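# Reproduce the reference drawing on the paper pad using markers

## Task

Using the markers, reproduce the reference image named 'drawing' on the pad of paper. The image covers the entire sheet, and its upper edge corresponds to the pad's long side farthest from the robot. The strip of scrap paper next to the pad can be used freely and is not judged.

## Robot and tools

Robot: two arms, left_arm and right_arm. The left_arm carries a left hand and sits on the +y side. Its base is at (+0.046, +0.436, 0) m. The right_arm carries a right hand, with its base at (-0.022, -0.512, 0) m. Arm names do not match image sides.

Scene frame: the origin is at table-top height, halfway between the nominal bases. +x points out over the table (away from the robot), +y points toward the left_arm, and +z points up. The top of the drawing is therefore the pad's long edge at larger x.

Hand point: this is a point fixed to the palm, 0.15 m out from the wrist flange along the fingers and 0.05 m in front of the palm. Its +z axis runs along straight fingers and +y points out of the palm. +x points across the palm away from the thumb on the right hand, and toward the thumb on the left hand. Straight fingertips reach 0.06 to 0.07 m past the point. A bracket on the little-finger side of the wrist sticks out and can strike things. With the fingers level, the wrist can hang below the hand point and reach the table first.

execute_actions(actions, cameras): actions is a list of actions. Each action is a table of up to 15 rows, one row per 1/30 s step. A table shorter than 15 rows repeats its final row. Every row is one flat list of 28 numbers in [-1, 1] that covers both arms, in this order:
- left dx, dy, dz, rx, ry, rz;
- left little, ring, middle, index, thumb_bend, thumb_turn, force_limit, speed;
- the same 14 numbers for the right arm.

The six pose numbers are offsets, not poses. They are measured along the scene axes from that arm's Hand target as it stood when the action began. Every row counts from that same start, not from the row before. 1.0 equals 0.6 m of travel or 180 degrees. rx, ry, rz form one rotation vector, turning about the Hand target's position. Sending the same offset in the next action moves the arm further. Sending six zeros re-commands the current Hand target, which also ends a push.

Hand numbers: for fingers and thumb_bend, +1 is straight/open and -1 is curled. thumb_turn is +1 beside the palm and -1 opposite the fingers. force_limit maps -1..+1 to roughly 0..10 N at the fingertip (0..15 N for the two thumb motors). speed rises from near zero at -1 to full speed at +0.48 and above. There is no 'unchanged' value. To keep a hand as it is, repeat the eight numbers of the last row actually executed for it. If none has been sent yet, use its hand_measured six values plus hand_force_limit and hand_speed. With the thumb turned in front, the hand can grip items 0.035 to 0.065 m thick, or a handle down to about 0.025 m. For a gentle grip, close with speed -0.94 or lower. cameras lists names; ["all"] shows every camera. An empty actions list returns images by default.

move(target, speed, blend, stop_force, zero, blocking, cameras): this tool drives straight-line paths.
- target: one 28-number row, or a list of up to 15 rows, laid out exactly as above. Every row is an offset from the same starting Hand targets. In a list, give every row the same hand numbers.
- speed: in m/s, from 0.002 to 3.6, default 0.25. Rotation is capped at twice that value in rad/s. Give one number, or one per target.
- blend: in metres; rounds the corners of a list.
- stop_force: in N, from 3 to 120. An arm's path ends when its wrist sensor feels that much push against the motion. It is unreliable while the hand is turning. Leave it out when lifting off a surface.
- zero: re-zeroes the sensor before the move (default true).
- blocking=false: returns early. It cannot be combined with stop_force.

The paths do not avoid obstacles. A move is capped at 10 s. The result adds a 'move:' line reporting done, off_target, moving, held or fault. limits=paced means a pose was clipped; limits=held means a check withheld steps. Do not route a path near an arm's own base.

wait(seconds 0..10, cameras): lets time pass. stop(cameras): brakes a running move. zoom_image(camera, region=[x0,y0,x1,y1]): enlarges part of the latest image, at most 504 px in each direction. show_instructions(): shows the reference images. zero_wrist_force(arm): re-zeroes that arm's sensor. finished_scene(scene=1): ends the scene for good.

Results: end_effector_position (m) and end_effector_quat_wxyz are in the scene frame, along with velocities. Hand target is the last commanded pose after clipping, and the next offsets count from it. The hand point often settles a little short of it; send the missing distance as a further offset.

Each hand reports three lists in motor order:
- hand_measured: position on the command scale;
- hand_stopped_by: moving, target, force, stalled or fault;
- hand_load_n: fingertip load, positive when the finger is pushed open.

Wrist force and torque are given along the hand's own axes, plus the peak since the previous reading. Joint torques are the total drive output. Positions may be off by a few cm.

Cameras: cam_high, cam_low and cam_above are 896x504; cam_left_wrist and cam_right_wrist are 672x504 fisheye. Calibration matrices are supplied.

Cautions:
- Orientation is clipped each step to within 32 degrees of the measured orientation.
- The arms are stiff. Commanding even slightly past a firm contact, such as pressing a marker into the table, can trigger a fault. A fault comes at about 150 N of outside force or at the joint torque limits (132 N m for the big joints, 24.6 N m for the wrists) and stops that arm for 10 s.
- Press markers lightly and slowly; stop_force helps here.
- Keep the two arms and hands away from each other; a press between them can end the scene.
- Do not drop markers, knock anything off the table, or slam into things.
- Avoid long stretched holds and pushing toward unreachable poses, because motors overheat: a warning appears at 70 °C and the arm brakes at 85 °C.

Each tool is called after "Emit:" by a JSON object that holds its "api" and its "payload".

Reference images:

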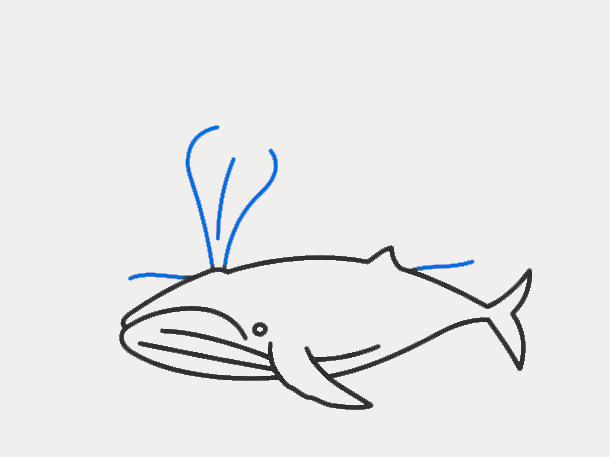

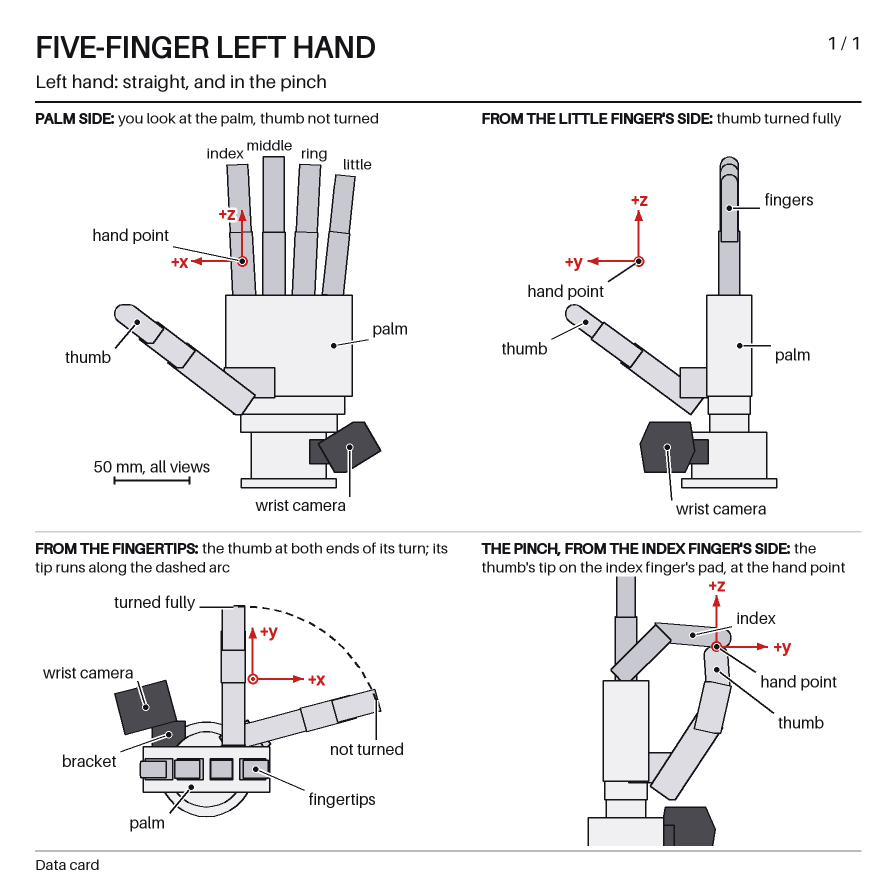

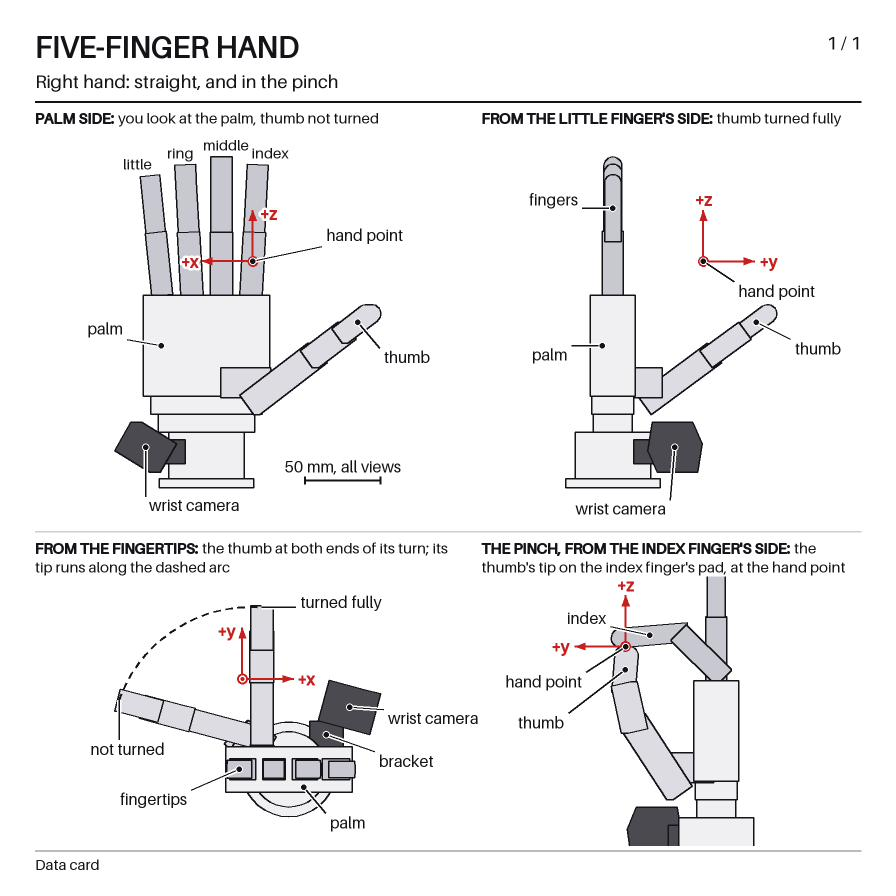

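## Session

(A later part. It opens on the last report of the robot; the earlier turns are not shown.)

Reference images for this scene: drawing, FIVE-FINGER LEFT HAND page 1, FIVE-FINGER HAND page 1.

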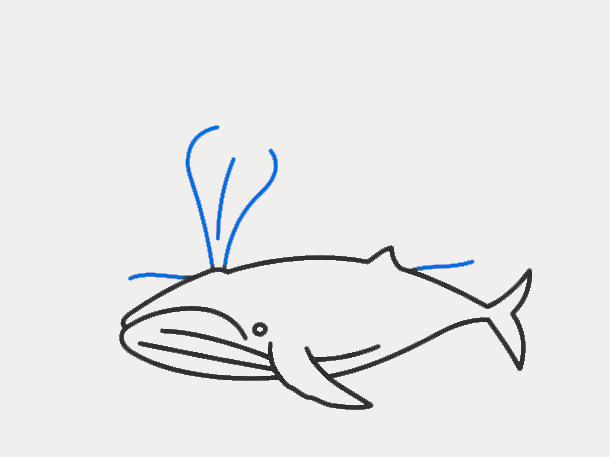

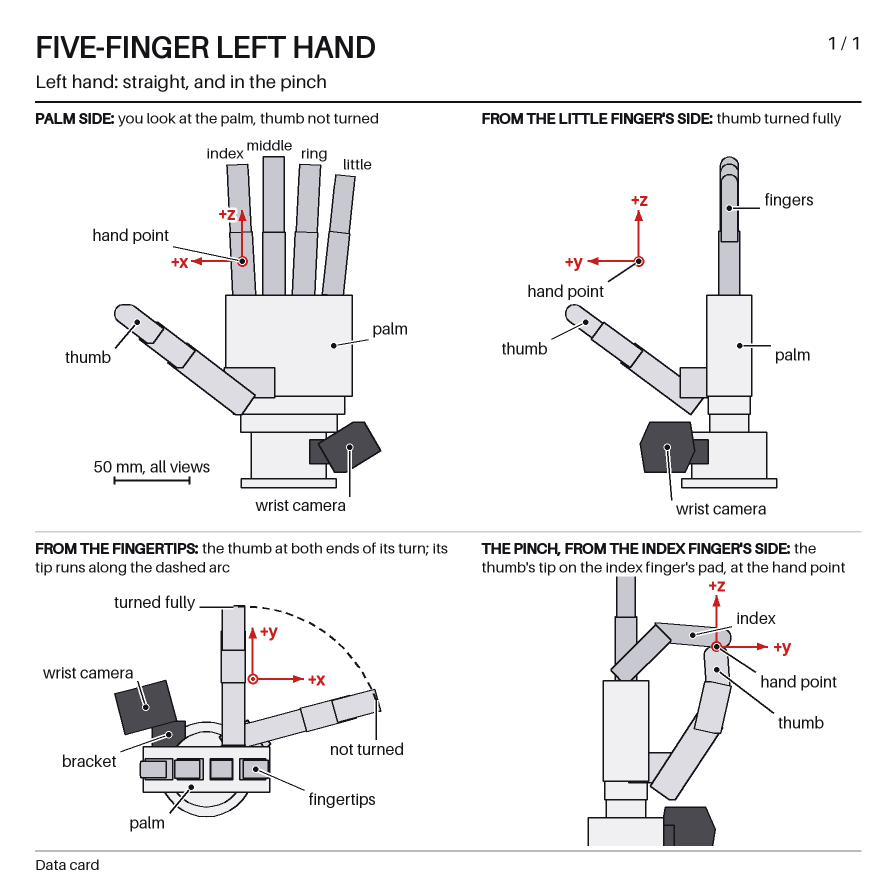

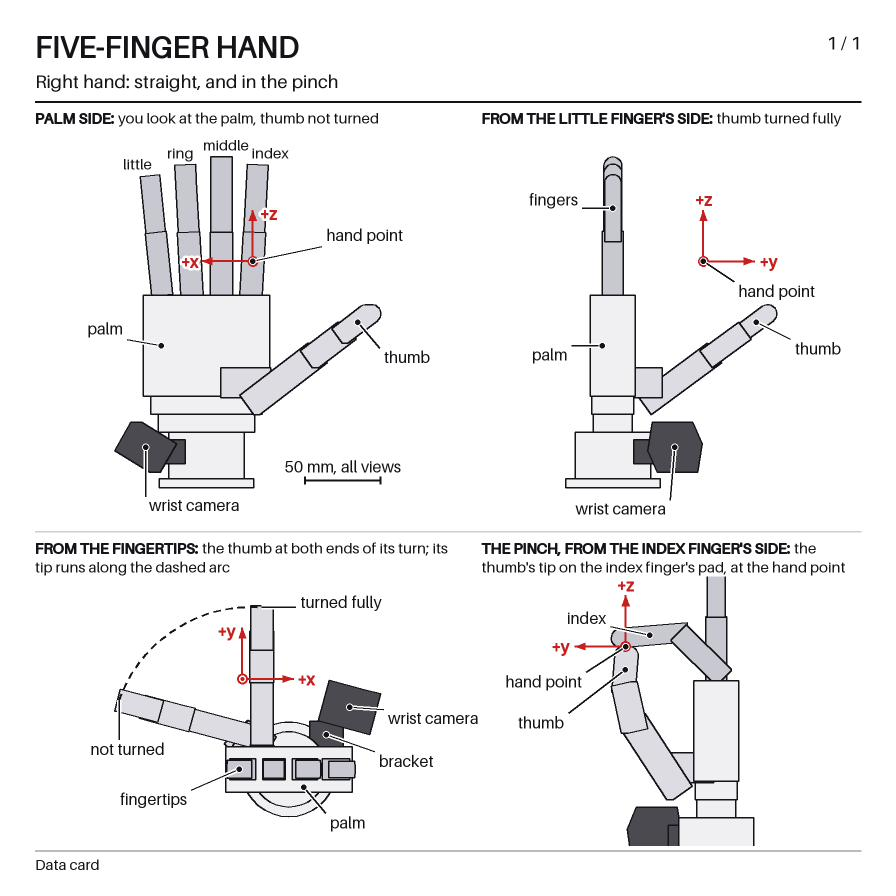

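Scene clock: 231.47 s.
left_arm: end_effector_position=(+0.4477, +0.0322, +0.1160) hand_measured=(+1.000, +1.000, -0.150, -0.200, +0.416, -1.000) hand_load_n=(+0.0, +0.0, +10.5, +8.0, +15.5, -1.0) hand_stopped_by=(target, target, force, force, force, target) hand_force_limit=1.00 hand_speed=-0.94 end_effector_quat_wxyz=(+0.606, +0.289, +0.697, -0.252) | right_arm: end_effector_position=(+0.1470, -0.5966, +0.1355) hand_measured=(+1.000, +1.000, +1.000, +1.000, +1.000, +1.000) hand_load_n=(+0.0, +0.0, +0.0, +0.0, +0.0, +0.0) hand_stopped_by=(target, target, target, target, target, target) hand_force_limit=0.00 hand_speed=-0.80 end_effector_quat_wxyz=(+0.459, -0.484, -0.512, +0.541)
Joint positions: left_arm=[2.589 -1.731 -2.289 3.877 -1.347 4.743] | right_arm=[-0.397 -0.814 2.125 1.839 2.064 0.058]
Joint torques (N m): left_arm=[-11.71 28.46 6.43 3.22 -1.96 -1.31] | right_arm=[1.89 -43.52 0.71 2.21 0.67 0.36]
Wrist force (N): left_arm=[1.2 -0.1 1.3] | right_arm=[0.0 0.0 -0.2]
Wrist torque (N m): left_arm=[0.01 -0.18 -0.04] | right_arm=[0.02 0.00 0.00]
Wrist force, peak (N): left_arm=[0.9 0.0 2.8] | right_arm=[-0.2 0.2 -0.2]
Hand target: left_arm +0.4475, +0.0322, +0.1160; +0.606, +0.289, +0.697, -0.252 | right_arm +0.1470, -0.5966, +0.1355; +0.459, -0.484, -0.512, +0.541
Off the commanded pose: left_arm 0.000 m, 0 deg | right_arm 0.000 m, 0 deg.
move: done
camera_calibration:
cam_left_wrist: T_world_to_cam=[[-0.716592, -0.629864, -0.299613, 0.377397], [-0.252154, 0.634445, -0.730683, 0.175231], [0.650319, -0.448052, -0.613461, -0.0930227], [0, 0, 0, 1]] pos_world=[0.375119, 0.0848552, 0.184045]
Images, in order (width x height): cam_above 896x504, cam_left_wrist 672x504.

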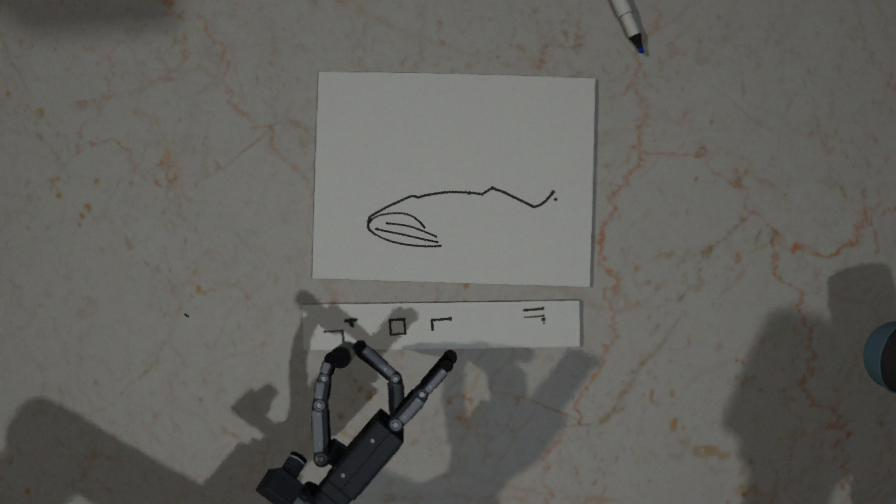

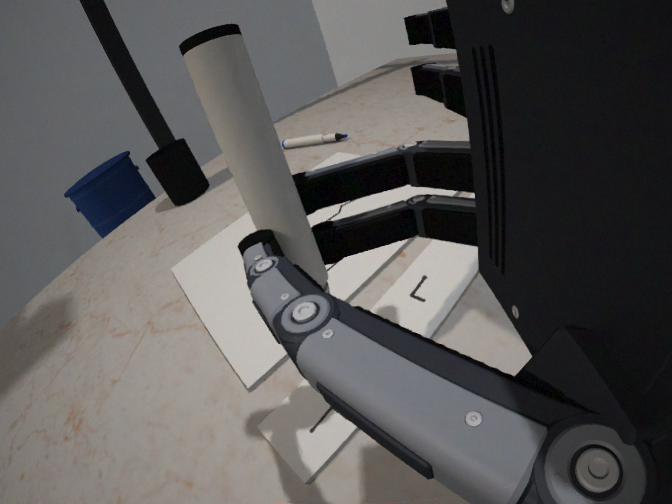

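Emit:
{"api": "move", "payload": {"target": [0.25838,-0.26648,-0.08,0,0,0,1,1,-0.5,-0.5,0.0,-1,1.0,-0.94,0,0,0,0,0,0,1,1,1,1,1,1,0,-0.8], "speed": 0.2}}

Emit:
{"api": "move", "payload": {"target": [[0,0,-0.01317,0,0,0,1,1,-0.5,-0.5,0.0,-1,1.0,-0.94,0,0,0,0,0,0,1,1,1,1,1,1,0,-0.8],[-0.00682,-0.00095,-0.01317,0,0,0,1,1,-0.5,-0.5,0.0,-1,1.0,-0.94,0,0,0,0,0,0,1,1,1,1,1,1,0,-0.8],[-0.01372,-0.00273,-0.01317,0,0,0,1,1,-0.5,-0.5,0.0,-1,1.0,-0.94,0,0,0,0,0,0,1,1,1,1,1,1,0,-0.8],[-0.0192,-0.0072,-0.01317,0,0,0,1,1,-0.5,-0.5,0.0,-1,1.0,-0.94,0,0,0,0,0,0,1,1,1,1,1,1,0,-0.8],[-0.02575,-0.02158,-0.01317,0,0,0,1,1,-0.5,-0.5,0.0,-1,1.0,-0.94,0,0,0,0,0,0,1,1,1,1,1,1,0,-0.8],[-0.03498,-0.03738,-0.0131,0,0,0,1,1,-0.5,-0.5,0.0,-1,1.0,-0.94,0,0,0,0,0,0,1,1,1,1,1,1,0,-0.8],[-0.0442,-0.05317,-0.013,0,0,0,1,1,-0.5,-0.5,0.0,-1,1.0,-0.94,0,0,0,0,0,0,1,1,1,1,1,1,0,-0.8],[-0.05743,-0.07523,-0.013,0,0,0,1,1,-0.5,-0.5,0.0,-1,1.0,-0.94,0,0,0,0,0,0,1,1,1,1,1,1,0,-0.8],[-0.05518,-0.08552,-0.013,0,0,0,1,1,-0.5,-0.5,0.0,-1,1.0,-0.94,0,0,0,0,0,0,1,1,1,1,1,1,0,-0.8],[-0.04877,-0.09623,-0.013,0,0,0,1,1,-0.5,-0.5,0.0,-1,1.0,-0.94,0,0,0,0,0,0,1,1,1,1,1,1,0,-0.8],[-0.04053,-0.10548,-0.013,0,0,0,1,1,-0.5,-0.5,0.0,-1,1.0,-0.94,0,0,0,0,0,0,1,1,1,1,1,1,0,-0.8],[-0.0313,-0.11315,-0.013,0,0,0,1,1,-0.5,-0.5,0.0,-1,1.0,-0.94,0,0,0,0,0,0,1,1,1,1,1,1,0,-0.8]], "speed": [0.02,0.03,0.03,0.03,0.03,0.03,0.03,0.03,0.03,0.03,0.03,0.03], "blend": [0,0.001,0.001,0.001,0.001,0.001,0.001,0,0.001,0.001,0.001,0]}}

Emit:
{"api": "move", "payload": {"target": [[0,0,0.013,0,0,0,1,1,-0.5,-0.5,0.0,-1,1.0,-0.94,0,0,0,0,0,0,1,1,1,1,1,1,0,-0.8],[-0.25,0.12,0.08,0,0,0,1,1,-0.5,-0.5,0.0,-1,1.0,-0.94,0,0,0,0,0,0,1,1,1,1,1,1,0,-0.8]], "speed": 0.2, "blend": [0.003,0], "cameras": ["cam_above","cam_left_wrist"]}}

Emit:
{"api": "zoom_image", "payload": {"camera": "cam_above", "region": [470, 170, 580, 270]}}

Scene clock: 234.90 s.
left_arm: end_effector_position=(+0.6025, -0.1277, +0.0680) hand_measured=(+1.000, +1.000, -0.150, -0.200, +0.416, -1.000) hand_load_n=(+0.0, +0.0, +10.5, +8.0, +15.5, -1.0) hand_stopped_by=(target, target, force, force, force, target) hand_force_limit=1.00 hand_speed=-0.94 end_effector_quat_wxyz=(+0.606, +0.289, +0.697, -0.252) | right_arm: end_effector_position=(+0.1470, -0.5966, +0.1355) hand_measured=(+1.000, +1.000, +1.000, +1.000, +1.000, +1.000) hand_load_n=(+0.0, +0.0, +0.5, +0.0, +0.0, -0.5) hand_stopped_by=(target, target, target, target, target, target) hand_force_limit=0.00 hand_speed=-0.80 end_effector_quat_wxyz=(+0.459, -0.484, -0.512, +0.541)
Joint positions: left_arm=[2.488 -2.233 -1.652 3.744 -1.446 4.729] | right_arm=[-0.397 -0.814 2.125 1.839 2.064 0.058]
Joint torques (N m): left_arm=[10.13 35.82 24.48 1.9 2.23 0.72] | right_arm=[2.19 -42.73 0.35 2.45 1.13 0.56]
Wrist force (N): left_arm=[1.1 -0.1 1.3] | right_arm=[-0.1 0.1 -0.1]
Wrist torque (N m): left_arm=[0.02 -0.18 0.09] | right_arm=[0.02 0.01 0.00]
Wrist force, peak (N): left_arm=[1.7 -0.2 3.0] | right_arm=[-0.2 0.3 0.1]
Hand target: left_arm +0.6026, -0.1277, +0.0680; +0.606, +0.289, +0.697, -0.252 | right_arm +0.1470, -0.5966, +0.1355; +0.459, -0.484, -0.512, +0.541
Off the commanded pose: left_arm 0.000 m, 0 deg | right_arm 0.000 m, 0 deg.
move: done

Scene clock: 238.87 s.
left_arm: end_effector_position=(+0.5838, -0.1956, +0.0601) hand_measured=(+1.000, +1.000, -0.150, -0.200, +0.416, -1.000) hand_load_n=(+0.0, +0.0, +10.5, +8.0, +15.5, -1.0) hand_stopped_by=(target, target, force, force, force, target) hand_force_limit=1.00 hand_speed=-0.94 end_effector_quat_wxyz=(+0.606, +0.289, +0.697, -0.252) | right_arm: end_effector_position=(+0.1470, -0.5966, +0.1355) hand_measured=(+1.000, +1.000, +1.000, +1.000, +1.000, +1.000) hand_load_n=(+0.0, +0.0, +0.0, +0.0, +0.0, -0.5) hand_stopped_by=(target, target, target, target, target, target) hand_force_limit=0.00 hand_speed=-0.80 end_effector_quat_wxyz=(+0.459, -0.484, -0.512, +0.541)
Joint positions: left_arm=[2.374 -2.327 -1.498 3.684 -1.559 4.713] | right_arm=[-0.397 -0.814 2.125 1.839 2.064 0.058]
Joint torques (N m): left_arm=[9.89 51.81 9.59 3.04 1.83 1.08] | right_arm=[1.04 -43.79 0.62 2.43 0.9 0.5]
Wrist force (N): left_arm=[0.0 -0.3 1.3] | right_arm=[-0.1 0.1 0.0]
Wrist torque (N m): left_arm=[0.00 -0.17 0.11] | right_arm=[0.03 0.01 0.00]
Wrist force, peak (N): left_arm=[-0.9 0.5 1.6] | right_arm=[-0.4 0.3 -0.1]
Hand target: left_arm +0.5838, -0.1956, +0.0602; +0.606, +0.289, +0.697, -0.252 | right_arm +0.1470, -0.5966, +0.1355; +0.459, -0.484, -0.512, +0.541
Off the commanded pose: left_arm 0.000 m, 0 deg | right_arm 0.000 m, 0 deg.
move: done

Scene clock: 240.27 s.
left_arm: end_effector_position=(+0.4339, -0.1237, +0.1082) hand_measured=(+1.000, +1.000, -0.150, -0.200, +0.416, -1.000) hand_load_n=(+0.0, +0.0, +10.5, +8.0, +15.5, -1.0) hand_stopped_by=(target, target, force, force, force, target) hand_force_limit=1.00 hand_speed=-0.94 end_effector_quat_wxyz=(+0.606, +0.289, +0.697, -0.252) | right_arm: end_effector_position=(+0.1470, -0.5966, +0.1355) hand_measured=(+1.000, +1.000, +1.000, +1.000, +1.000, +1.000) hand_load_n=(+0.0, +0.0, +0.0, +0.0, +0.0, -0.5) hand_stopped_by=(target, target, target, target, target, target) hand_force_limit=0.00 hand_speed=-0.80 end_effector_quat_wxyz=(+0.459, -0.484, -0.512, +0.541)
Joint positions: left_arm=[2.251 -2.006 -1.915 3.78 -1.68 4.696] | right_arm=[-0.397 -0.814 2.125 1.839 2.064 0.058]
Joint torques (N m): left_arm=[0.74 41.4 7.86 -0.68 1.04 1.04] | right_arm=[1.29 -43.9 1.09 2.33 0.87 0.44]
Wrist force (N): left_arm=[1.2 -0.2 1.3] | right_arm=[-0.2 0.2 -0.1]
Wrist torque (N m): left_arm=[0.01 -0.20 0.10] | right_arm=[0.04 0.02 0.00]
Wrist force, peak (N): left_arm=[2.4 -0.1 1.5] | right_arm=[-0.2 0.3 -0.1]
Hand target: left_arm +0.4338, -0.1236, +0.1082; +0.606, +0.289, +0.697, -0.252 | right_arm +0.1470, -0.5966, +0.1355; +0.459, -0.484, -0.512, +0.541
Off the commanded pose: left_arm 0.000 m, 0 deg | right_arm 0.000 m, 0 deg.
move: done
camera_calibration:
cam_left_wrist: T_world_to_cam=[[-0.716721, -0.629773, -0.299495, 0.267007], [-0.252085, 0.634402, -0.730744, 0.264945], [0.650203, -0.448241, -0.613446, -0.158659], [0, 0, 0, 1]] pos_world=[0.361319, -0.0710452, 0.176245]
Images, in order (width x height): cam_above 896x504, cam_left_wrist 672x504.

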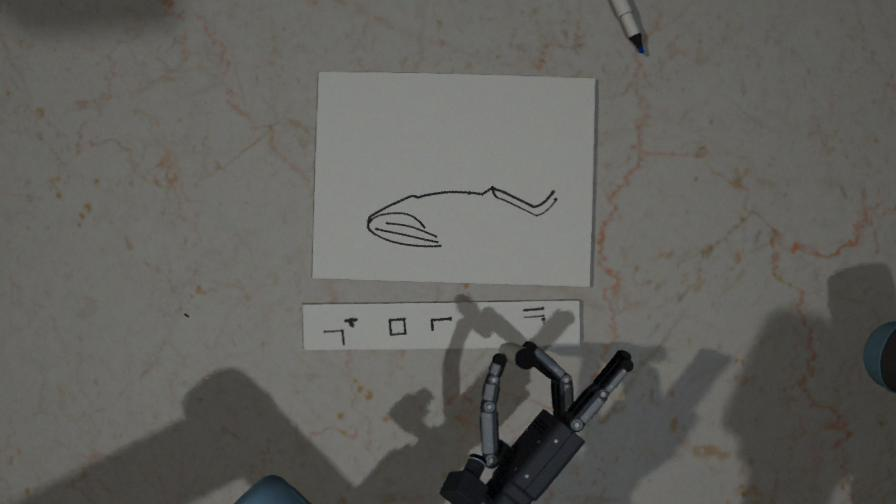

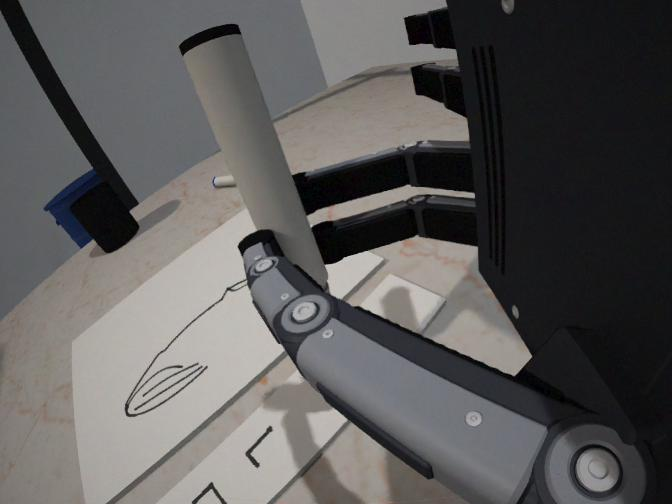

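Scaled by 4.582 from the camera's 896x504 image, which has a finer 1280x720 frame.

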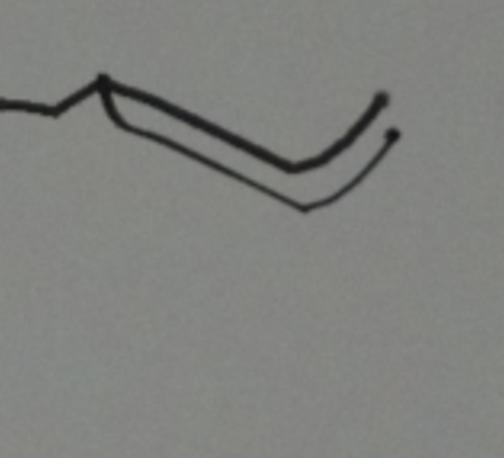

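Emit:
{"api": "move", "payload": {"target": [0.28122,-0.00682,-0.067,0,0,0,1,1,-0.5,-0.5,0.0,-1,1.0,-0.94,0,0,0,0,0,0,1,1,1,1,1,1,0,-0.8], "speed": 0.2}}

Emit:
{"api": "move", "payload": {"target": [[-0.00682,-0.00095,-0.0132,0,0,0,1,1,-0.5,-0.5,0.0,-1,1.0,-0.94,0,0,0,0,0,0,1,1,1,1,1,1,0,-0.8],[-0.01372,-0.00273,-0.0134,0,0,0,1,1,-0.5,-0.5,0.0,-1,1.0,-0.94,0,0,0,0,0,0,1,1,1,1,1,1,0,-0.8],[-0.0192,-0.0072,-0.0134,0,0,0,1,1,-0.5,-0.5,0.0,-1,1.0,-0.94,0,0,0,0,0,0,1,1,1,1,1,1,0,-0.8],[-0.02575,-0.02158,-0.0134,0,0,0,1,1,-0.5,-0.5,0.0,-1,1.0,-0.94,0,0,0,0,0,0,1,1,1,1,1,1,0,-0.8],[-0.03498,-0.03738,-0.0134,0,0,0,1,1,-0.5,-0.5,0.0,-1,1.0,-0.94,0,0,0,0,0,0,1,1,1,1,1,1,0,-0.8],[-0.0442,-0.05317,-0.0134,0,0,0,1,1,-0.5,-0.5,0.0,-1,1.0,-0.94,0,0,0,0,0,0,1,1,1,1,1,1,0,-0.8],[-0.05743,-0.07523,-0.0134,0,0,0,1,1,-0.5,-0.5,0.0,-1,1.0,-0.94,0,0,0,0,0,0,1,1,1,1,1,1,0,-0.8],[-0.05518,-0.08552,-0.0134,0,0,0,1,1,-0.5,-0.5,0.0,-1,1.0,-0.94,0,0,0,0,0,0,1,1,1,1,1,1,0,-0.8],[-0.04877,-0.09623,-0.0134,0,0,0,1,1,-0.5,-0.5,0.0,-1,1.0,-0.94,0,0,0,0,0,0,1,1,1,1,1,1,0,-0.8],[-0.04053,-0.10548,-0.0134,0,0,0,1,1,-0.5,-0.5,0.0,-1,1.0,-0.94,0,0,0,0,0,0,1,1,1,1,1,1,0,-0.8],[-0.0313,-0.11315,-0.0134,0,0,0,1,1,-0.5,-0.5,0.0,-1,1.0,-0.94,0,0,0,0,0,0,1,1,1,1,1,1,0,-0.8]], "speed": [0.02,0.03,0.03,0.03,0.03,0.03,0.03,0.03,0.03,0.03,0.03], "blend": [0,0.001,0.001,0.001,0.001,0.001,0,0.001,0.001,0.001,0]}}

Emit:
{"api": "move", "payload": {"target": [[-0.00912,0.00097,0,0,0,0,1,1,-0.5,-0.5,0.0,-1,1.0,-0.94,0,0,0,0,0,0,1,1,1,1,1,1,0,-0.8],[-0.01953,0.00542,0,0,0,0,1,1,-0.5,-0.5,0.0,-1,1.0,-0.94,0,0,0,0,0,0,1,1,1,1,1,1,0,-0.8],[-0.02813,0.01133,0,0,0,0,1,1,-0.5,-0.5,0.0,-1,1.0,-0.94,0,0,0,0,0,0,1,1,1,1,1,1,0,-0.8],[-0.03497,0.01792,0,0,0,0,1,1,-0.5,-0.5,0.0,-1,1.0,-0.94,0,0,0,0,0,0,1,1,1,1,1,1,0,-0.8],[-0.0446,0.0139,0,0,0,0,1,1,-0.5,-0.5,0.0,-1,1.0,-0.94,0,0,0,0,0,0,1,1,1,1,1,1,0,-0.8],[-0.05572,0.01172,0,0,0,0,1,1,-0.5,-0.5,0.0,-1,1.0,-0.94,0,0,0,0,0,0,1,1,1,1,1,1,0,-0.8],[-0.06815,0.01303,0,0,0,0,1,1,-0.5,-0.5,0.0,-1,1.0,-0.94,0,0,0,0,0,0,1,1,1,1,1,1,0,-0.8],[-0.08115,0.0169,0,0,0,0,1,1,-0.5,-0.5,0.0,-1,1.0,-0.94,0,0,0,0,0,0,1,1,1,1,1,1,0,-0.8],[-0.06785,0.02388,0,0,0,0,1,1,-0.5,-0.5,0.0,-1,1.0,-0.94,0,0,0,0,0,0,1,1,1,1,1,1,0,-0.8],[-0.0528,0.03152,0,0,0,0,1,1,-0.5,-0.5,0.0,-1,1.0,-0.94,0,0,0,0,0,0,1,1,1,1,1,1,0,-0.8],[-0.03773,0.03913,0,0,0,0,1,1,-0.5,-0.5,0.0,-1,1.0,-0.94,0,0,0,0,0,0,1,1,1,1,1,1,0,-0.8],[-0.03658,0.04992,0,0,0,0,1,1,-0.5,-0.5,0.0,-1,1.0,-0.94,0,0,0,0,0,0,1,1,1,1,1,1,0,-0.8],[-0.03777,0.0626,0,0,0,0,1,1,-0.5,-0.5,0.0,-1,1.0,-0.94,0,0,0,0,0,0,1,1,1,1,1,1,0,-0.8],[-0.04262,0.07987,0,0,0,0,1,1,-0.5,-0.5,0.0,-1,1.0,-0.94,0,0,0,0,0,0,1,1,1,1,1,1,0,-0.8],[-0.04913,0.09732,0,0,0,0,1,1,-0.5,-0.5,0.0,-1,1.0,-0.94,0,0,0,0,0,0,1,1,1,1,1,1,0,-0.8]], "speed": 0.03, "blend": [0.001,0.001,0.001,0,0.001,0.001,0.001,0,0.001,0.001,0,0.001,0.001,0.001,0]}}

Emit:
{"api": "move", "payload": {"target": [[-0.00655,0.01743,0,0,0,0,1,1,-0.5,-0.5,0.0,-1,1.0,-0.94,0,0,0,0,0,0,1,1,1,1,1,1,0,-0.8],[-0.01223,0.03478,0,0,0,0,1,1,-0.5,-0.5,0.0,-1,1.0,-0.94,0,0,0,0,0,0,1,1,1,1,1,1,0,-0.8],[-0.01748,0.05628,0,0,0,0,1,1,-0.5,-0.5,0.0,-1,1.0,-0.94,0,0,0,0,0,0,1,1,1,1,1,1,0,-0.8],[-0.02173,0.07935,0,0,0,0,1,1,-0.5,-0.5,0.0,-1,1.0,-0.94,0,0,0,0,0,0,1,1,1,1,1,1,0,-0.8],[-0.02173,0.07935,0.0133,0,0,0,1,1,-0.5,-0.5,0.0,-1,1.0,-0.94,0,0,0,0,0,0,1,1,1,1,1,1,0,-0.8],[-0.15,0.1,0.08,0,0,0,1,1,-0.5,-0.5,0.0,-1,1.0,-0.94,0,0,0,0,0,0,1,1,1,1,1,1,0,-0.8]], "speed": [0.03,0.03,0.03,0.03,0.1,0.2], "blend": [0.001,0.001,0.001,0,0.002,0], "cameras": ["cam_above","cam_left_wrist"]}}

Emit:
{"api": "zoom_image", "payload": {"camera": "cam_above", "region": [440, 170, 570, 270]}}

Scene clock: 243.83 s.
left_arm: end_effector_position=(+0.6024, -0.1277, +0.0680) hand_measured=(+1.000, +1.000, -0.150, -0.200, +0.416, -1.000) hand_load_n=(+0.0, +0.0, +10.5, +8.0, +15.5, -1.0) hand_stopped_by=(target, target, force, force, force, target) hand_force_limit=1.00 hand_speed=-0.94 end_effector_quat_wxyz=(+0.606, +0.289, +0.697, -0.252) | right_arm: end_effector_position=(+0.1470, -0.5966, +0.1355) hand_measured=(+1.000, +1.000, +1.000, +1.000, +1.000, +1.000) hand_load_n=(+0.0, +0.0, +0.0, -0.5, +0.0, +0.0) hand_stopped_by=(target, target, target, target, target, target) hand_force_limit=0.00 hand_speed=-0.80 end_effector_quat_wxyz=(+0.459, -0.484, -0.512, +0.541)
Joint positions: left_arm=[2.488 -2.233 -1.652 3.744 -1.446 4.729] | right_arm=[-0.397 -0.814 2.125 1.839 2.064 0.058]
Joint torques (N m): left_arm=[3.76 36.06 25.5 3.17 0.26 -1.64] | right_arm=[2.21 -42.41 1.35 2.61 0.98 0.34]
Wrist force (N): left_arm=[1.2 -0.3 1.3] | right_arm=[-0.1 0.1 -0.1]
Wrist torque (N m): left_arm=[-0.01 -0.18 -0.03] | right_arm=[0.03 0.01 0.00]
Wrist force, peak (N): left_arm=[1.4 1.1 2.4] | right_arm=[-0.3 0.2 -0.3]
Hand target: left_arm +0.6025, -0.1277, +0.0680; +0.606, +0.289, +0.697, -0.252 | right_arm +0.1470, -0.5966, +0.1355; +0.459, -0.484, -0.512, +0.541
Off the commanded pose: left_arm 0.000 m, 0 deg | right_arm 0.000 m, 0 deg.
move: done

Scene clock: 247.67 s.
left_arm: end_effector_position=(+0.5837, -0.1956, +0.0599) hand_measured=(+1.000, +1.000, -0.150, -0.200, +0.416, -1.000) hand_load_n=(+0.0, +0.0, +10.5, +8.0, +15.5, -1.5) hand_stopped_by=(target, target, force, force, force, target) hand_force_limit=1.00 hand_speed=-0.94 end_effector_quat_wxyz=(+0.606, +0.289, +0.697, -0.252) | right_arm: end_effector_position=(+0.1470, -0.5966, +0.1355) hand_measured=(+1.000, +1.000, +1.000, +1.000, +1.000, +1.000) hand_load_n=(+0.0, +0.0, +0.0, +0.0, +0.0, -0.5) hand_stopped_by=(target, target, target, target, target, target) hand_force_limit=0.00 hand_speed=-0.80 end_effector_quat_wxyz=(+0.459, -0.484, -0.512, +0.541)
Joint positions: left_arm=[2.374 -2.327 -1.498 3.685 -1.559 4.713] | right_arm=[-0.397 -0.814 2.125 1.839 2.064 0.058]
Joint torques (N m): left_arm=[10.09 52.73 7.77 2.96 1.85 1.15] | right_arm=[1.44 -42.75 0.86 2.39 0.93 0.32]
Wrist force (N): left_arm=[-1.6 -0.8 1.1] | right_arm=[-0.1 0.1 -0.1]
Wrist torque (N m): left_arm=[-0.02 -0.10 0.10] | right_arm=[0.03 0.00 0.00]
Wrist force, peak (N): left_arm=[-1.3 0.9 1.4] | right_arm=[-0.3 0.2 -0.4]
Hand target: left_arm +0.5837, -0.1956, +0.0600; +0.606, +0.289, +0.697, -0.252 | right_arm +0.1470, -0.5966, +0.1355; +0.459, -0.484, -0.512, +0.541
Off the commanded pose: left_arm 0.000 m, 0 deg | right_arm 0.000 m, 0 deg.
move: done

Scene clock: 252.40 s.
left_arm: end_effector_position=(+0.5543, -0.1371, +0.0600) hand_measured=(+1.000, +1.000, -0.150, -0.200, +0.416, -1.000) hand_load_n=(+0.0, +0.0, +10.5, +8.0, +15.5, -1.5) hand_stopped_by=(target, target, force, force, force, target) hand_force_limit=1.00 hand_speed=-0.94 end_effector_quat_wxyz=(+0.606, +0.289, +0.697, -0.252) | right_arm: end_effector_position=(+0.1470, -0.5966, +0.1355) hand_measured=(+1.000, +1.000, +1.000, +1.000, +1.000, +1.000) hand_load_n=(+0.0, +0.0, +0.0, +0.0, +0.0, +0.0) hand_stopped_by=(target, target, target, target, target, target) hand_force_limit=0.00 hand_speed=-0.80 end_effector_quat_wxyz=(+0.459, -0.484, -0.512, +0.541)
Joint positions: left_arm=[2.415 -2.21 -1.724 3.795 -1.518 4.719] | right_arm=[-0.397 -0.814 2.125 1.839 2.064 0.058]
Joint torques (N m): left_arm=[-8.5 32.91 24.48 -1.01 -1.81 0.67] | right_arm=[1.46 -43.48 0.57 2.57 0.86 0.5]
Wrist force (N): left_arm=[0.0 -0.1 0.9] | right_arm=[-0.1 -0.1 -0.1]
Wrist torque (N m): left_arm=[0.04 -0.15 -0.04] | right_arm=[0.00 0.01 -0.01]
Wrist force, peak (N): left_arm=[-1.7 -1.1 1.5] | right_arm=[-0.3 0.2 -0.2]
Hand target: left_arm +0.5543, -0.1372, +0.0600; +0.606, +0.289, +0.697, -0.252 | right_arm +0.1470, -0.5966, +0.1355; +0.459, -0.484, -0.512, +0.541
Off the commanded pose: left_arm 0.000 m, 0 deg | right_arm 0.000 m, 0 deg.
move: done

Scene clock: 255.20 s.
left_arm: end_effector_position=(+0.4643, -0.0772, +0.1079) hand_measured=(+1.000, +1.000, -0.150, -0.200, +0.416, -1.000) hand_load_n=(+0.0, +0.0, +10.0, +8.0, +15.5, -1.0) hand_stopped_by=(target, target, force, force, force, target) hand_force_limit=1.00 hand_speed=-0.94 end_effector_quat_wxyz=(+0.606, +0.289, +0.697, -0.252) | right_arm: end_effector_position=(+0.1470, -0.5966, +0.1355) hand_measured=(+1.000, +1.000, +1.000, +1.000, +1.000, +1.000) hand_load_n=(+0.0, +0.0, +0.0, +0.0, +0.0, +0.0) hand_stopped_by=(target, target, target, target, target, target) hand_force_limit=0.00 hand_speed=-0.80 end_effector_quat_wxyz=(+0.459, -0.484, -0.512, +0.541)
Joint positions: left_arm=[2.377 -1.951 -2.004 3.815 -1.556 4.713] | right_arm=[-0.397 -0.814 2.125 1.839 2.064 0.058]
Joint torques (N m): left_arm=[-3.74 38.3 12.59 3.11 0.61 1.41] | right_arm=[0.39 -42.36 0.16 2.54 1 0.74]
Wrist force (N): left_arm=[1.1 -0.3 1.3] | right_arm=[-0.1 0.2 -0.2]
Wrist torque (N m): left_arm=[-0.01 -0.18 0.09] | right_arm=[0.04 0.02 0.00]
Wrist force, peak (N): left_arm=[0.9 1.0 2.5] | right_arm=[-0.1 -0.1 -0.5]
Hand target: left_arm +0.4643, -0.0772, +0.1080; +0.606, +0.289, +0.697, -0.252 | right_arm +0.1470, -0.5966, +0.1355; +0.459, -0.484, -0.512, +0.541
Off the commanded pose: left_arm 0.000 m, 0 deg | right_arm 0.000 m, 0 deg.
move: done
camera_calibration:
cam_left_wrist: T_world_to_cam=[[-0.716752, -0.629742, -0.299486, 0.318001], [-0.252176, 0.634488, -0.730638, 0.242908], [0.650134, -0.448163, -0.613576, -0.157714], [0, 0, 0, 1]] pos_world=[0.391719, -0.0245449, 0.175945]
Images, in order (width x height): cam_above 896x504, cam_left_wrist 672x504.

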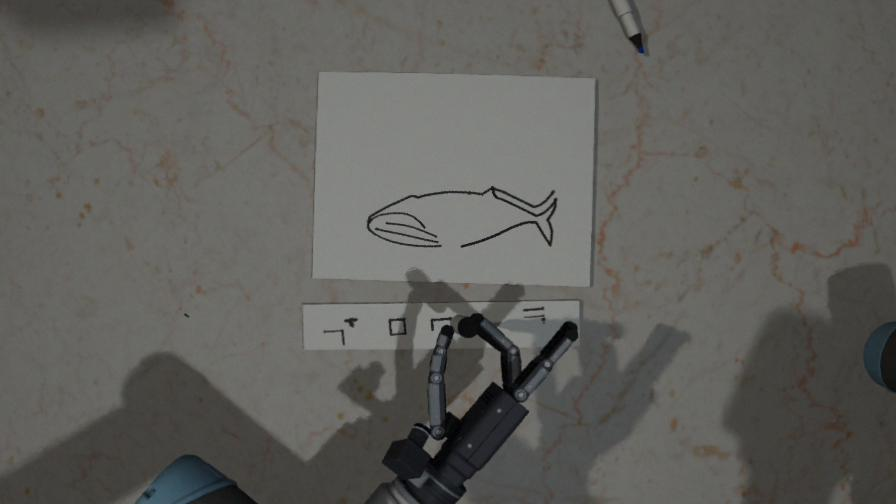

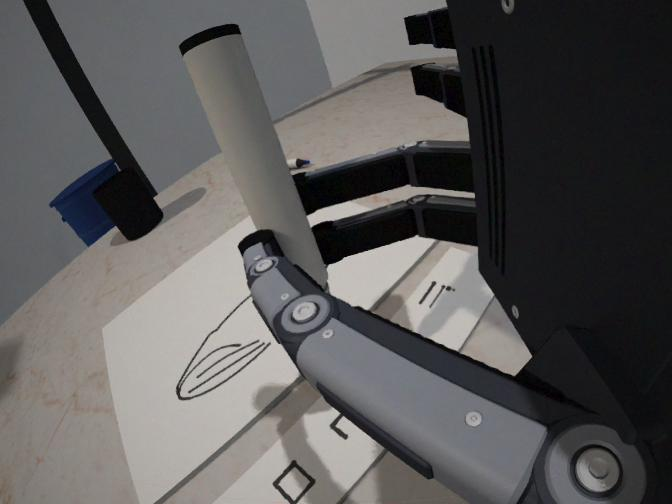

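Scaled by 3.877 from the camera's 896x504 image, which has a finer 1280x720 frame.

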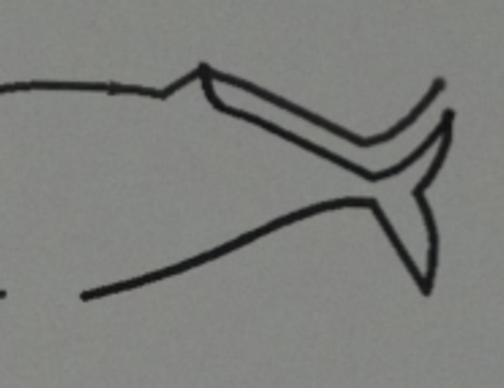

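Emit:
{"api": "move", "payload": {"target": [0.1605,0.02367,-0.06667,0,0,0,1,1,-0.5,-0.5,0.0,-1,1.0,-0.94,0,0,0,0,0,0,1,1,1,1,1,1,0,-0.8], "speed": 0.2}}

Emit:
{"api": "move", "payload": {"target": [[0,0,-0.0134,0,0,0,1,1,-0.5,-0.5,0.0,-1,1.0,-0.94,0,0,0,0,0,0,1,1,1,1,1,1,0,-0.8],[-0.00895,0.00183,-0.0134,0,0,0,1,1,-0.5,-0.5,0.0,-1,1.0,-0.94,0,0,0,0,0,0,1,1,1,1,1,1,0,-0.8],[-0.01833,0.0003,-0.0134,0,0,0,1,1,-0.5,-0.5,0.0,-1,1.0,-0.94,0,0,0,0,0,0,1,1,1,1,1,1,0,-0.8],[-0.02797,-0.00371,-0.0134,0,0,0,1,1,-0.5,-0.5,0.0,-1,1.0,-0.94,0,0,0,0,0,0,1,1,1,1,1,1,0,-0.8],[-0.03723,-0.01196,-0.0134,0,0,0,1,1,-0.5,-0.5,0.0,-1,1.0,-0.94,0,0,0,0,0,0,1,1,1,1,1,1,0,-0.8],[-0.04391,-0.01963,-0.0134,0,0,0,1,1,-0.5,-0.5,0.0,-1,1.0,-0.94,0,0,0,0,0,0,1,1,1,1,1,1,0,-0.8],[-0.04819,-0.0284,-0.0134,0,0,0,1,1,-0.5,-0.5,0.0,-1,1.0,-0.94,0,0,0,0,0,0,1,1,1,1,1,1,0,-0.8],[-0.0523,-0.03551,-0.0134,0,0,0,1,1,-0.5,-0.5,0.0,-1,1.0,-0.94,0,0,0,0,0,0,1,1,1,1,1,1,0,-0.8],[-0.05693,-0.04758,-0.0134,0,0,0,1,1,-0.5,-0.5,0.0,-1,1.0,-0.94,0,0,0,0,0,0,1,1,1,1,1,1,0,-0.8],[-0.05991,-0.05984,-0.0134,0,0,0,1,1,-0.5,-0.5,0.0,-1,1.0,-0.94,0,0,0,0,0,0,1,1,1,1,1,1,0,-0.8],[-0.06096,-0.06978,-0.0134,0,0,0,1,1,-0.5,-0.5,0.0,-1,1.0,-0.94,0,0,0,0,0,0,1,1,1,1,1,1,0,-0.8],[-0.05927,-0.0775,-0.0134,0,0,0,1,1,-0.5,-0.5,0.0,-1,1.0,-0.94,0,0,0,0,0,0,1,1,1,1,1,1,0,-0.8]], "speed": [0.02,0.03,0.03,0.03,0.03,0.03,0.03,0.03,0.03,0.03,0.03,0.03], "blend": [0,0.001,0.001,0.001,0.001,0.001,0.001,0.001,0.001,0.001,0.001,0]}}

Emit:
{"api": "move", "payload": {"target": [[0.00695,0.01016,0,0,0,0,1,1,-0.5,-0.5,0.0,-1,1.0,-0.94,0,0,0,0,0,0,1,1,1,1,1,1,0,-0.8],[0.01564,0.02098,0,0,0,0,1,1,-0.5,-0.5,0.0,-1,1.0,-0.94,0,0,0,0,0,0,1,1,1,1,1,1,0,-0.8],[0.02598,0.03162,0,0,0,0,1,1,-0.5,-0.5,0.0,-1,1.0,-0.94,0,0,0,0,0,0,1,1,1,1,1,1,0,-0.8],[0.03615,0.0406,0,0,0,0,1,1,-0.5,-0.5,0.0,-1,1.0,-0.94,0,0,0,0,0,0,1,1,1,1,1,1,0,-0.8],[0.04588,0.04544,0,0,0,0,1,1,-0.5,-0.5,0.0,-1,1.0,-0.94,0,0,0,0,0,0,1,1,1,1,1,1,0,-0.8],[0.05286,0.04806,0,0,0,0,1,1,-0.5,-0.5,0.0,-1,1.0,-0.94,0,0,0,0,0,0,1,1,1,1,1,1,0,-0.8],[0.05286,0.04806,0.0134,0,0,0,1,1,-0.5,-0.5,0.0,-1,1.0,-0.94,0,0,0,0,0,0,1,1,1,1,1,1,0,-0.8],[0.04322,0.04405,0.0134,0,0,0,1,1,-0.5,-0.5,0.0,-1,1.0,-0.94,0,0,0,0,0,0,1,1,1,1,1,1,0,-0.8],[0.04322,0.04405,0,0,0,0,1,1,-0.5,-0.5,0.0,-1,1.0,-0.94,0,0,0,0,0,0,1,1,1,1,1,1,0,-0.8],[0.04134,0.03419,0,0,0,0,1,1,-0.5,-0.5,0.0,-1,1.0,-0.94,0,0,0,0,0,0,1,1,1,1,1,1,0,-0.8],[0.04206,0.01736,0,0,0,0,1,1,-0.5,-0.5,0.0,-1,1.0,-0.94,0,0,0,0,0,0,1,1,1,1,1,1,0,-0.8],[0.04388,0.00293,0,0,0,0,1,1,-0.5,-0.5,0.0,-1,1.0,-0.94,0,0,0,0,0,0,1,1,1,1,1,1,0,-0.8],[0.04827,-0.01093,0,0,0,0,1,1,-0.5,-0.5,0.0,-1,1.0,-0.94,0,0,0,0,0,0,1,1,1,1,1,1,0,-0.8],[0.04827,-0.01093,0.0134,0,0,0,1,1,-0.5,-0.5,0.0,-1,1.0,-0.94,0,0,0,0,0,0,1,1,1,1,1,1,0,-0.8]], "speed": [0.03,0.03,0.03,0.03,0.03,0.03,0.1,0.1,0.02,0.03,0.03,0.03,0.03,0.1], "blend": [0.001,0.001,0.001,0.001,0.001,0,0.001,0,0,0.001,0.001,0.001,0,0]}}

Emit:
{"api": "move", "payload": {"target": [[0.0293,0.09628,0,0,0,0,1,1,-0.5,-0.5,0.0,-1,1.0,-0.94,0,0,0,0,0,0,1,1,1,1,1,1,0,-0.8],[0.0293,0.09628,-0.0134,0,0,0,1,1,-0.5,-0.5,0.0,-1,1.0,-0.94,0,0,0,0,0,0,1,1,1,1,1,1,0,-0.8],[0.02838,0.09912,-0.0134,0,0,0,1,1,-0.5,-0.5,0.0,-1,1.0,-0.94,0,0,0,0,0,0,1,1,1,1,1,1,0,-0.8],[0.02596,0.10087,-0.0134,0,0,0,1,1,-0.5,-0.5,0.0,-1,1.0,-0.94,0,0,0,0,0,0,1,1,1,1,1,1,0,-0.8],[0.02298,0.10087,-0.0134,0,0,0,1,1,-0.5,-0.5,0.0,-1,1.0,-0.94,0,0,0,0,0,0,1,1,1,1,1,1,0,-0.8],[0.02056,0.09912,-0.0134,0,0,0,1,1,-0.5,-0.5,0.0,-1,1.0,-0.94,0,0,0,0,0,0,1,1,1,1,1,1,0,-0.8],[0.01964,0.09628,-0.0134,0,0,0,1,1,-0.5,-0.5,0.0,-1,1.0,-0.94,0,0,0,0,0,0,1,1,1,1,1,1,0,-0.8],[0.02056,0.09344,-0.0134,0,0,0,1,1,-0.5,-0.5,0.0,-1,1.0,-0.94,0,0,0,0,0,0,1,1,1,1,1,1,0,-0.8],[0.02298,0.09169,-0.0134,0,0,0,1,1,-0.5,-0.5,0.0,-1,1.0,-0.94,0,0,0,0,0,0,1,1,1,1,1,1,0,-0.8],[0.02596,0.09169,-0.0134,0,0,0,1,1,-0.5,-0.5,0.0,-1,1.0,-0.94,0,0,0,0,0,0,1,1,1,1,1,1,0,-0.8],[0.02838,0.09344,-0.0134,0,0,0,1,1,-0.5,-0.5,0.0,-1,1.0,-0.94,0,0,0,0,0,0,1,1,1,1,1,1,0,-0.8],[0.0293,0.09628,-0.0134,0,0,0,1,1,-0.5,-0.5,0.0,-1,1.0,-0.94,0,0,0,0,0,0,1,1,1,1,1,1,0,-0.8],[0.02838,0.09912,-0.0134,0,0,0,1,1,-0.5,-0.5,0.0,-1,1.0,-0.94,0,0,0,0,0,0,1,1,1,1,1,1,0,-0.8],[0.02838,0.09912,0,0,0,0,1,1,-0.5,-0.5,0.0,-1,1.0,-0.94,0,0,0,0,0,0,1,1,1,1,1,1,0,-0.8],[-0.1,0.2,0.1,0,0,0,1,1,-0.5,-0.5,0.0,-1,1.0,-0.94,0,0,0,0,0,0,1,1,1,1,1,1,0,-0.8]], "speed": [0.15,0.02,0.015,0.015,0.015,0.015,0.015,0.015,0.015,0.015,0.015,0.015,0.015,0.1,0.2], "blend": [0,0,0.0005,0.0005,0.0005,0.0005,0.0005,0.0005,0.0005,0.0005,0.0005,0.0005,0,0.002,0], "cameras": ["cam_above","cam_left_wrist"]}}

Emit:
{"api": "zoom_image", "payload": {"camera": "cam_above", "region": [360, 180, 500, 270]}}

Scene clock: 259.63 s.
left_arm: end_effector_position=(+0.5605, -0.0630, +0.0680) hand_measured=(+1.000, +1.000, -0.150, -0.200, +0.416, -1.000) hand_load_n=(+0.0, +0.0, +10.5, +8.0, +16.0, -1.0) hand_stopped_by=(target, target, force, force, force, target) hand_force_limit=1.00 hand_speed=-0.94 end_effector_quat_wxyz=(+0.606, +0.289, +0.697, -0.252) | right_arm: end_effector_position=(+0.1470, -0.5966, +0.1355) hand_measured=(+1.000, +1.000, +1.000, +1.000, +1.000, +1.000) hand_load_n=(+0.0, +0.0, +0.0, +0.0, +0.0, +0.0) hand_stopped_by=(target, target, target, target, target, target) hand_force_limit=0.00 hand_speed=-0.80 end_effector_quat_wxyz=(+0.459, -0.484, -0.512, +0.541)
Joint positions: left_arm=[2.543 -2.101 -1.901 3.859 -1.392 4.737] | right_arm=[-0.397 -0.814 2.125 1.839 2.064 0.058]
Joint torques (N m): left_arm=[5.94 29.88 15.67 -0.69 0.44 -1.44] | right_arm=[0.85 -43.77 0.39 2.5 0.93 0.74]
Wrist force (N): left_arm=[1.1 -0.2 1.2] | right_arm=[-0.2 0.2 0.0]
Wrist torque (N m): left_arm=[0.00 -0.19 -0.04] | right_arm=[0.03 0.03 -0.01]
Wrist force, peak (N): left_arm=[1.7 1.4 2.1] | right_arm=[-0.3 0.1 -0.2]
Hand target: left_arm +0.5606, -0.0630, +0.0679; +0.606, +0.289, +0.697, -0.252 | right_arm +0.1470, -0.5966, +0.1355; +0.459, -0.484, -0.512, +0.541
Off the commanded pose: left_arm 0.000 m, 0 deg | right_arm 0.000 m, 0 deg.
move: done

Scene clock: 262.80 s.
left_arm: end_effector_position=(+0.5249, -0.1096, +0.0598) hand_measured=(+1.000, +1.000, -0.150, -0.200, +0.416, -1.000) hand_load_n=(+0.0, +0.0, +10.5, +8.0, +15.5, -1.5) hand_stopped_by=(target, target, force, force, force, target) hand_force_limit=1.00 hand_speed=-0.94 end_effector_quat_wxyz=(+0.606, +0.289, +0.697, -0.252) | right_arm: end_effector_position=(+0.1470, -0.5966, +0.1355) hand_measured=(+1.000, +1.000, +1.000, +1.000, +1.000, +1.000) hand_load_n=(+0.0, +0.0, -0.5, +0.0, +0.0, -0.5) hand_stopped_by=(target, target, target, target, target, target) hand_force_limit=0.00 hand_speed=-0.80 end_effector_quat_wxyz=(+0.459, -0.484, -0.512, +0.541)
Joint positions: left_arm=[2.417 -2.144 -1.851 3.855 -1.517 4.719] | right_arm=[-0.397 -0.814 2.125 1.839 2.064 0.058]
Joint torques (N m): left_arm=[9.91 44.36 5.95 2.53 2.17 -0.89] | right_arm=[2.03 -43.56 1.43 2.22 0.93 0.32]
Wrist force (N): left_arm=[-1.6 -0.3 1.2] | right_arm=[-0.1 -0.2 -0.1]
Wrist torque (N m): left_arm=[-0.01 -0.14 0.11] | right_arm=[0.00 0.01 -0.01]
Wrist force, peak (N): left_arm=[-3.0 0.6 2.1] | right_arm=[-0.3 0.1 -0.4]
Hand target: left_arm +0.5250, -0.1095, +0.0599; +0.606, +0.289, +0.697, -0.252 | right_arm +0.1470, -0.5966, +0.1355; +0.459, -0.484, -0.512, +0.541
Off the commanded pose: left_arm 0.000 m, 0 deg | right_arm 0.000 m, 0 deg.
move: done

Scene clock: 267.10 s.
left_arm: end_effector_position=(+0.5540, -0.1161, +0.0680) hand_measured=(+1.000, +1.000, -0.150, -0.200, +0.416, -1.000) hand_load_n=(+0.0, +0.0, +10.5, +8.0, +15.5, -1.0) hand_stopped_by=(target, target, force, force, force, target) hand_force_limit=1.00 hand_speed=-0.94 end_effector_quat_wxyz=(+0.606, +0.289, +0.697, -0.252) | right_arm: end_effector_position=(+0.1470, -0.5966, +0.1355) hand_measured=(+1.000, +1.000, +1.000, +1.000, +1.000, +1.000) hand_load_n=(-0.5, +0.0, +0.0, +0.0, +0.0, +0.0) hand_stopped_by=(target, target, target, target, target, target) hand_force_limit=0.00 hand_speed=-0.80 end_effector_quat_wxyz=(+0.459, -0.484, -0.512, +0.541)
Joint positions: left_arm=[2.446 -2.166 -1.779 3.805 -1.488 4.723] | right_arm=[-0.397 -0.814 2.125 1.839 2.064 0.058]
Joint torques (N m): left_arm=[9.96 40.69 7.36 2.38 2.32 0.56] | right_arm=[1.97 -42.5 1.08 2.41 1.09 0.55]
Wrist force (N): left_arm=[1.2 -0.4 1.1] | right_arm=[-0.1 0.2 -0.1]
Wrist torque (N m): left_arm=[0.00 -0.19 0.10] | right_arm=[0.04 0.00 0.00]
Wrist force, peak (N): left_arm=[2.0 -0.2 1.3] | right_arm=[-0.4 0.0 -0.3]
Hand target: left_arm +0.5540, -0.1161, +0.0679; +0.606, +0.289, +0.697, -0.252 | right_arm +0.1470, -0.5966, +0.1355; +0.459, -0.484, -0.512, +0.541
Off the commanded pose: left_arm 0.000 m, 0 deg | right_arm 0.000 m, 0 deg.
move: done

Scene clock: 270.97 s.
left_arm: end_effector_position=(+0.4941, +0.0040, +0.1280) hand_measured=(+1.000, +1.000, -0.150, -0.200, +0.416, -1.000) hand_load_n=(+0.0, +0.0, +10.5, +8.0, +16.0, -1.0) hand_stopped_by=(target, target, force, force, force, target) hand_force_limit=1.00 hand_speed=-0.94 end_effector_quat_wxyz=(+0.606, +0.289, +0.697, -0.252) | right_arm: end_effector_position=(+0.1470, -0.5966, +0.1355) hand_measured=(+1.000, +1.000, +1.000, +1.000, +1.000, +1.000) hand_load_n=(+0.0, +0.0, +0.0, +0.0, +0.0, +0.0) hand_stopped_by=(target, target, target, target, target, target) hand_force_limit=0.00 hand_speed=-0.80 end_effector_quat_wxyz=(+0.459, -0.484, -0.512, +0.541)
Joint positions: left_arm=[2.591 -1.811 -2.138 3.805 -1.345 4.744] | right_arm=[-0.397 -0.814 2.125 1.839 2.064 0.058]
Joint torques (N m): left_arm=[-11.31 32.4 7.75 2.34 -2.04 0.16] | right_arm=[2.45 -43.5 0.91 2.35 1.28 0.65]
Wrist force (N): left_arm=[1.2 -0.3 1.2] | right_arm=[0.0 0.0 -0.1]
Wrist torque (N m): left_arm=[-0.02 -0.18 -0.03] | right_arm=[0.01 0.00 0.00]
Wrist force, peak (N): left_arm=[-2.6 -0.9 2.0] | right_arm=[-0.5 -0.1 -0.2]
Hand target: left_arm +0.4940, +0.0039, +0.1279; +0.606, +0.289, +0.697, -0.252 | right_arm +0.1470, -0.5966, +0.1355; +0.459, -0.484, -0.512, +0.541
Off the commanded pose: left_arm 0.000 m, 0 deg | right_arm 0.000 m, 0 deg.
move: done
camera_calibration:
cam_left_wrist: T_world_to_cam=[[-0.716615, -0.629878, -0.299528, 0.396473], [-0.25216, 0.634376, -0.730741, 0.213608], [0.650291, -0.448131, -0.613433, -0.128461], [0, 0, 0, 1]] pos_world=[0.421519, 0.0566549, 0.196045]
Images, in order (width x height): cam_above 896x504, cam_left_wrist 672x504.

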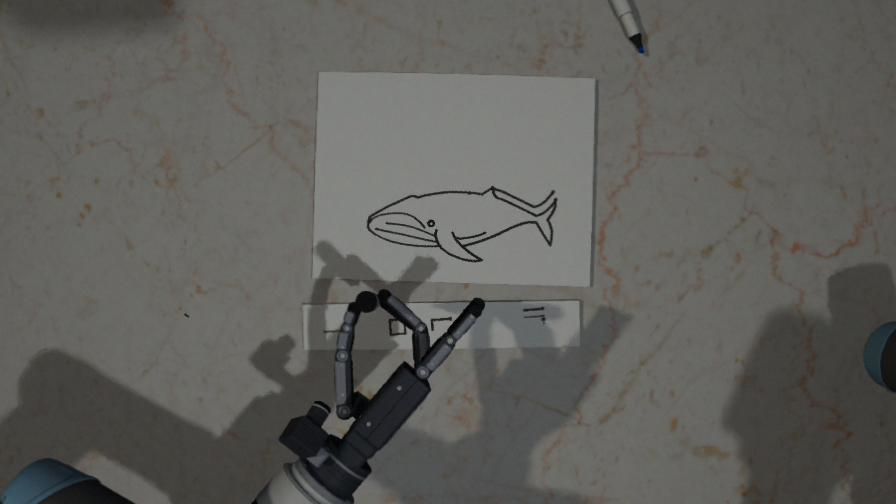

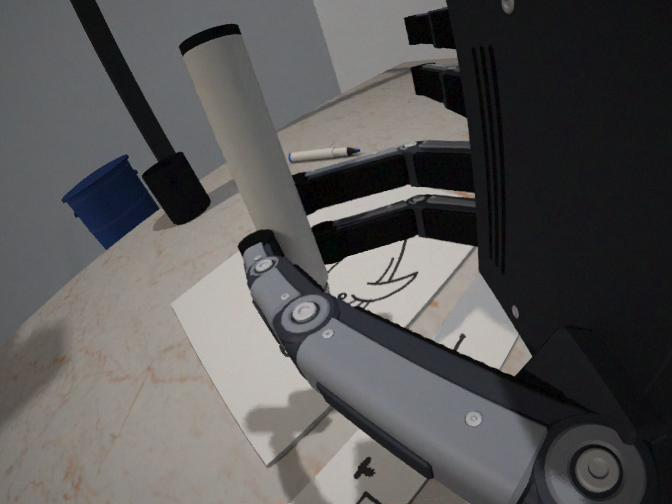

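Scaled by 3.600 from the camera's 896x504 image, which has a finer 1280x720 frame.

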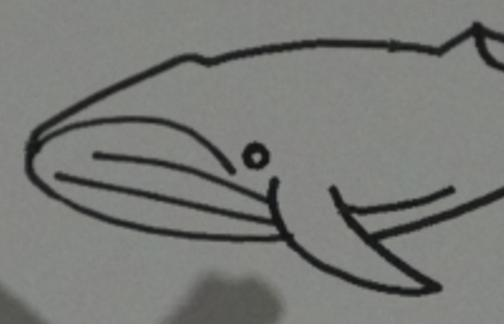

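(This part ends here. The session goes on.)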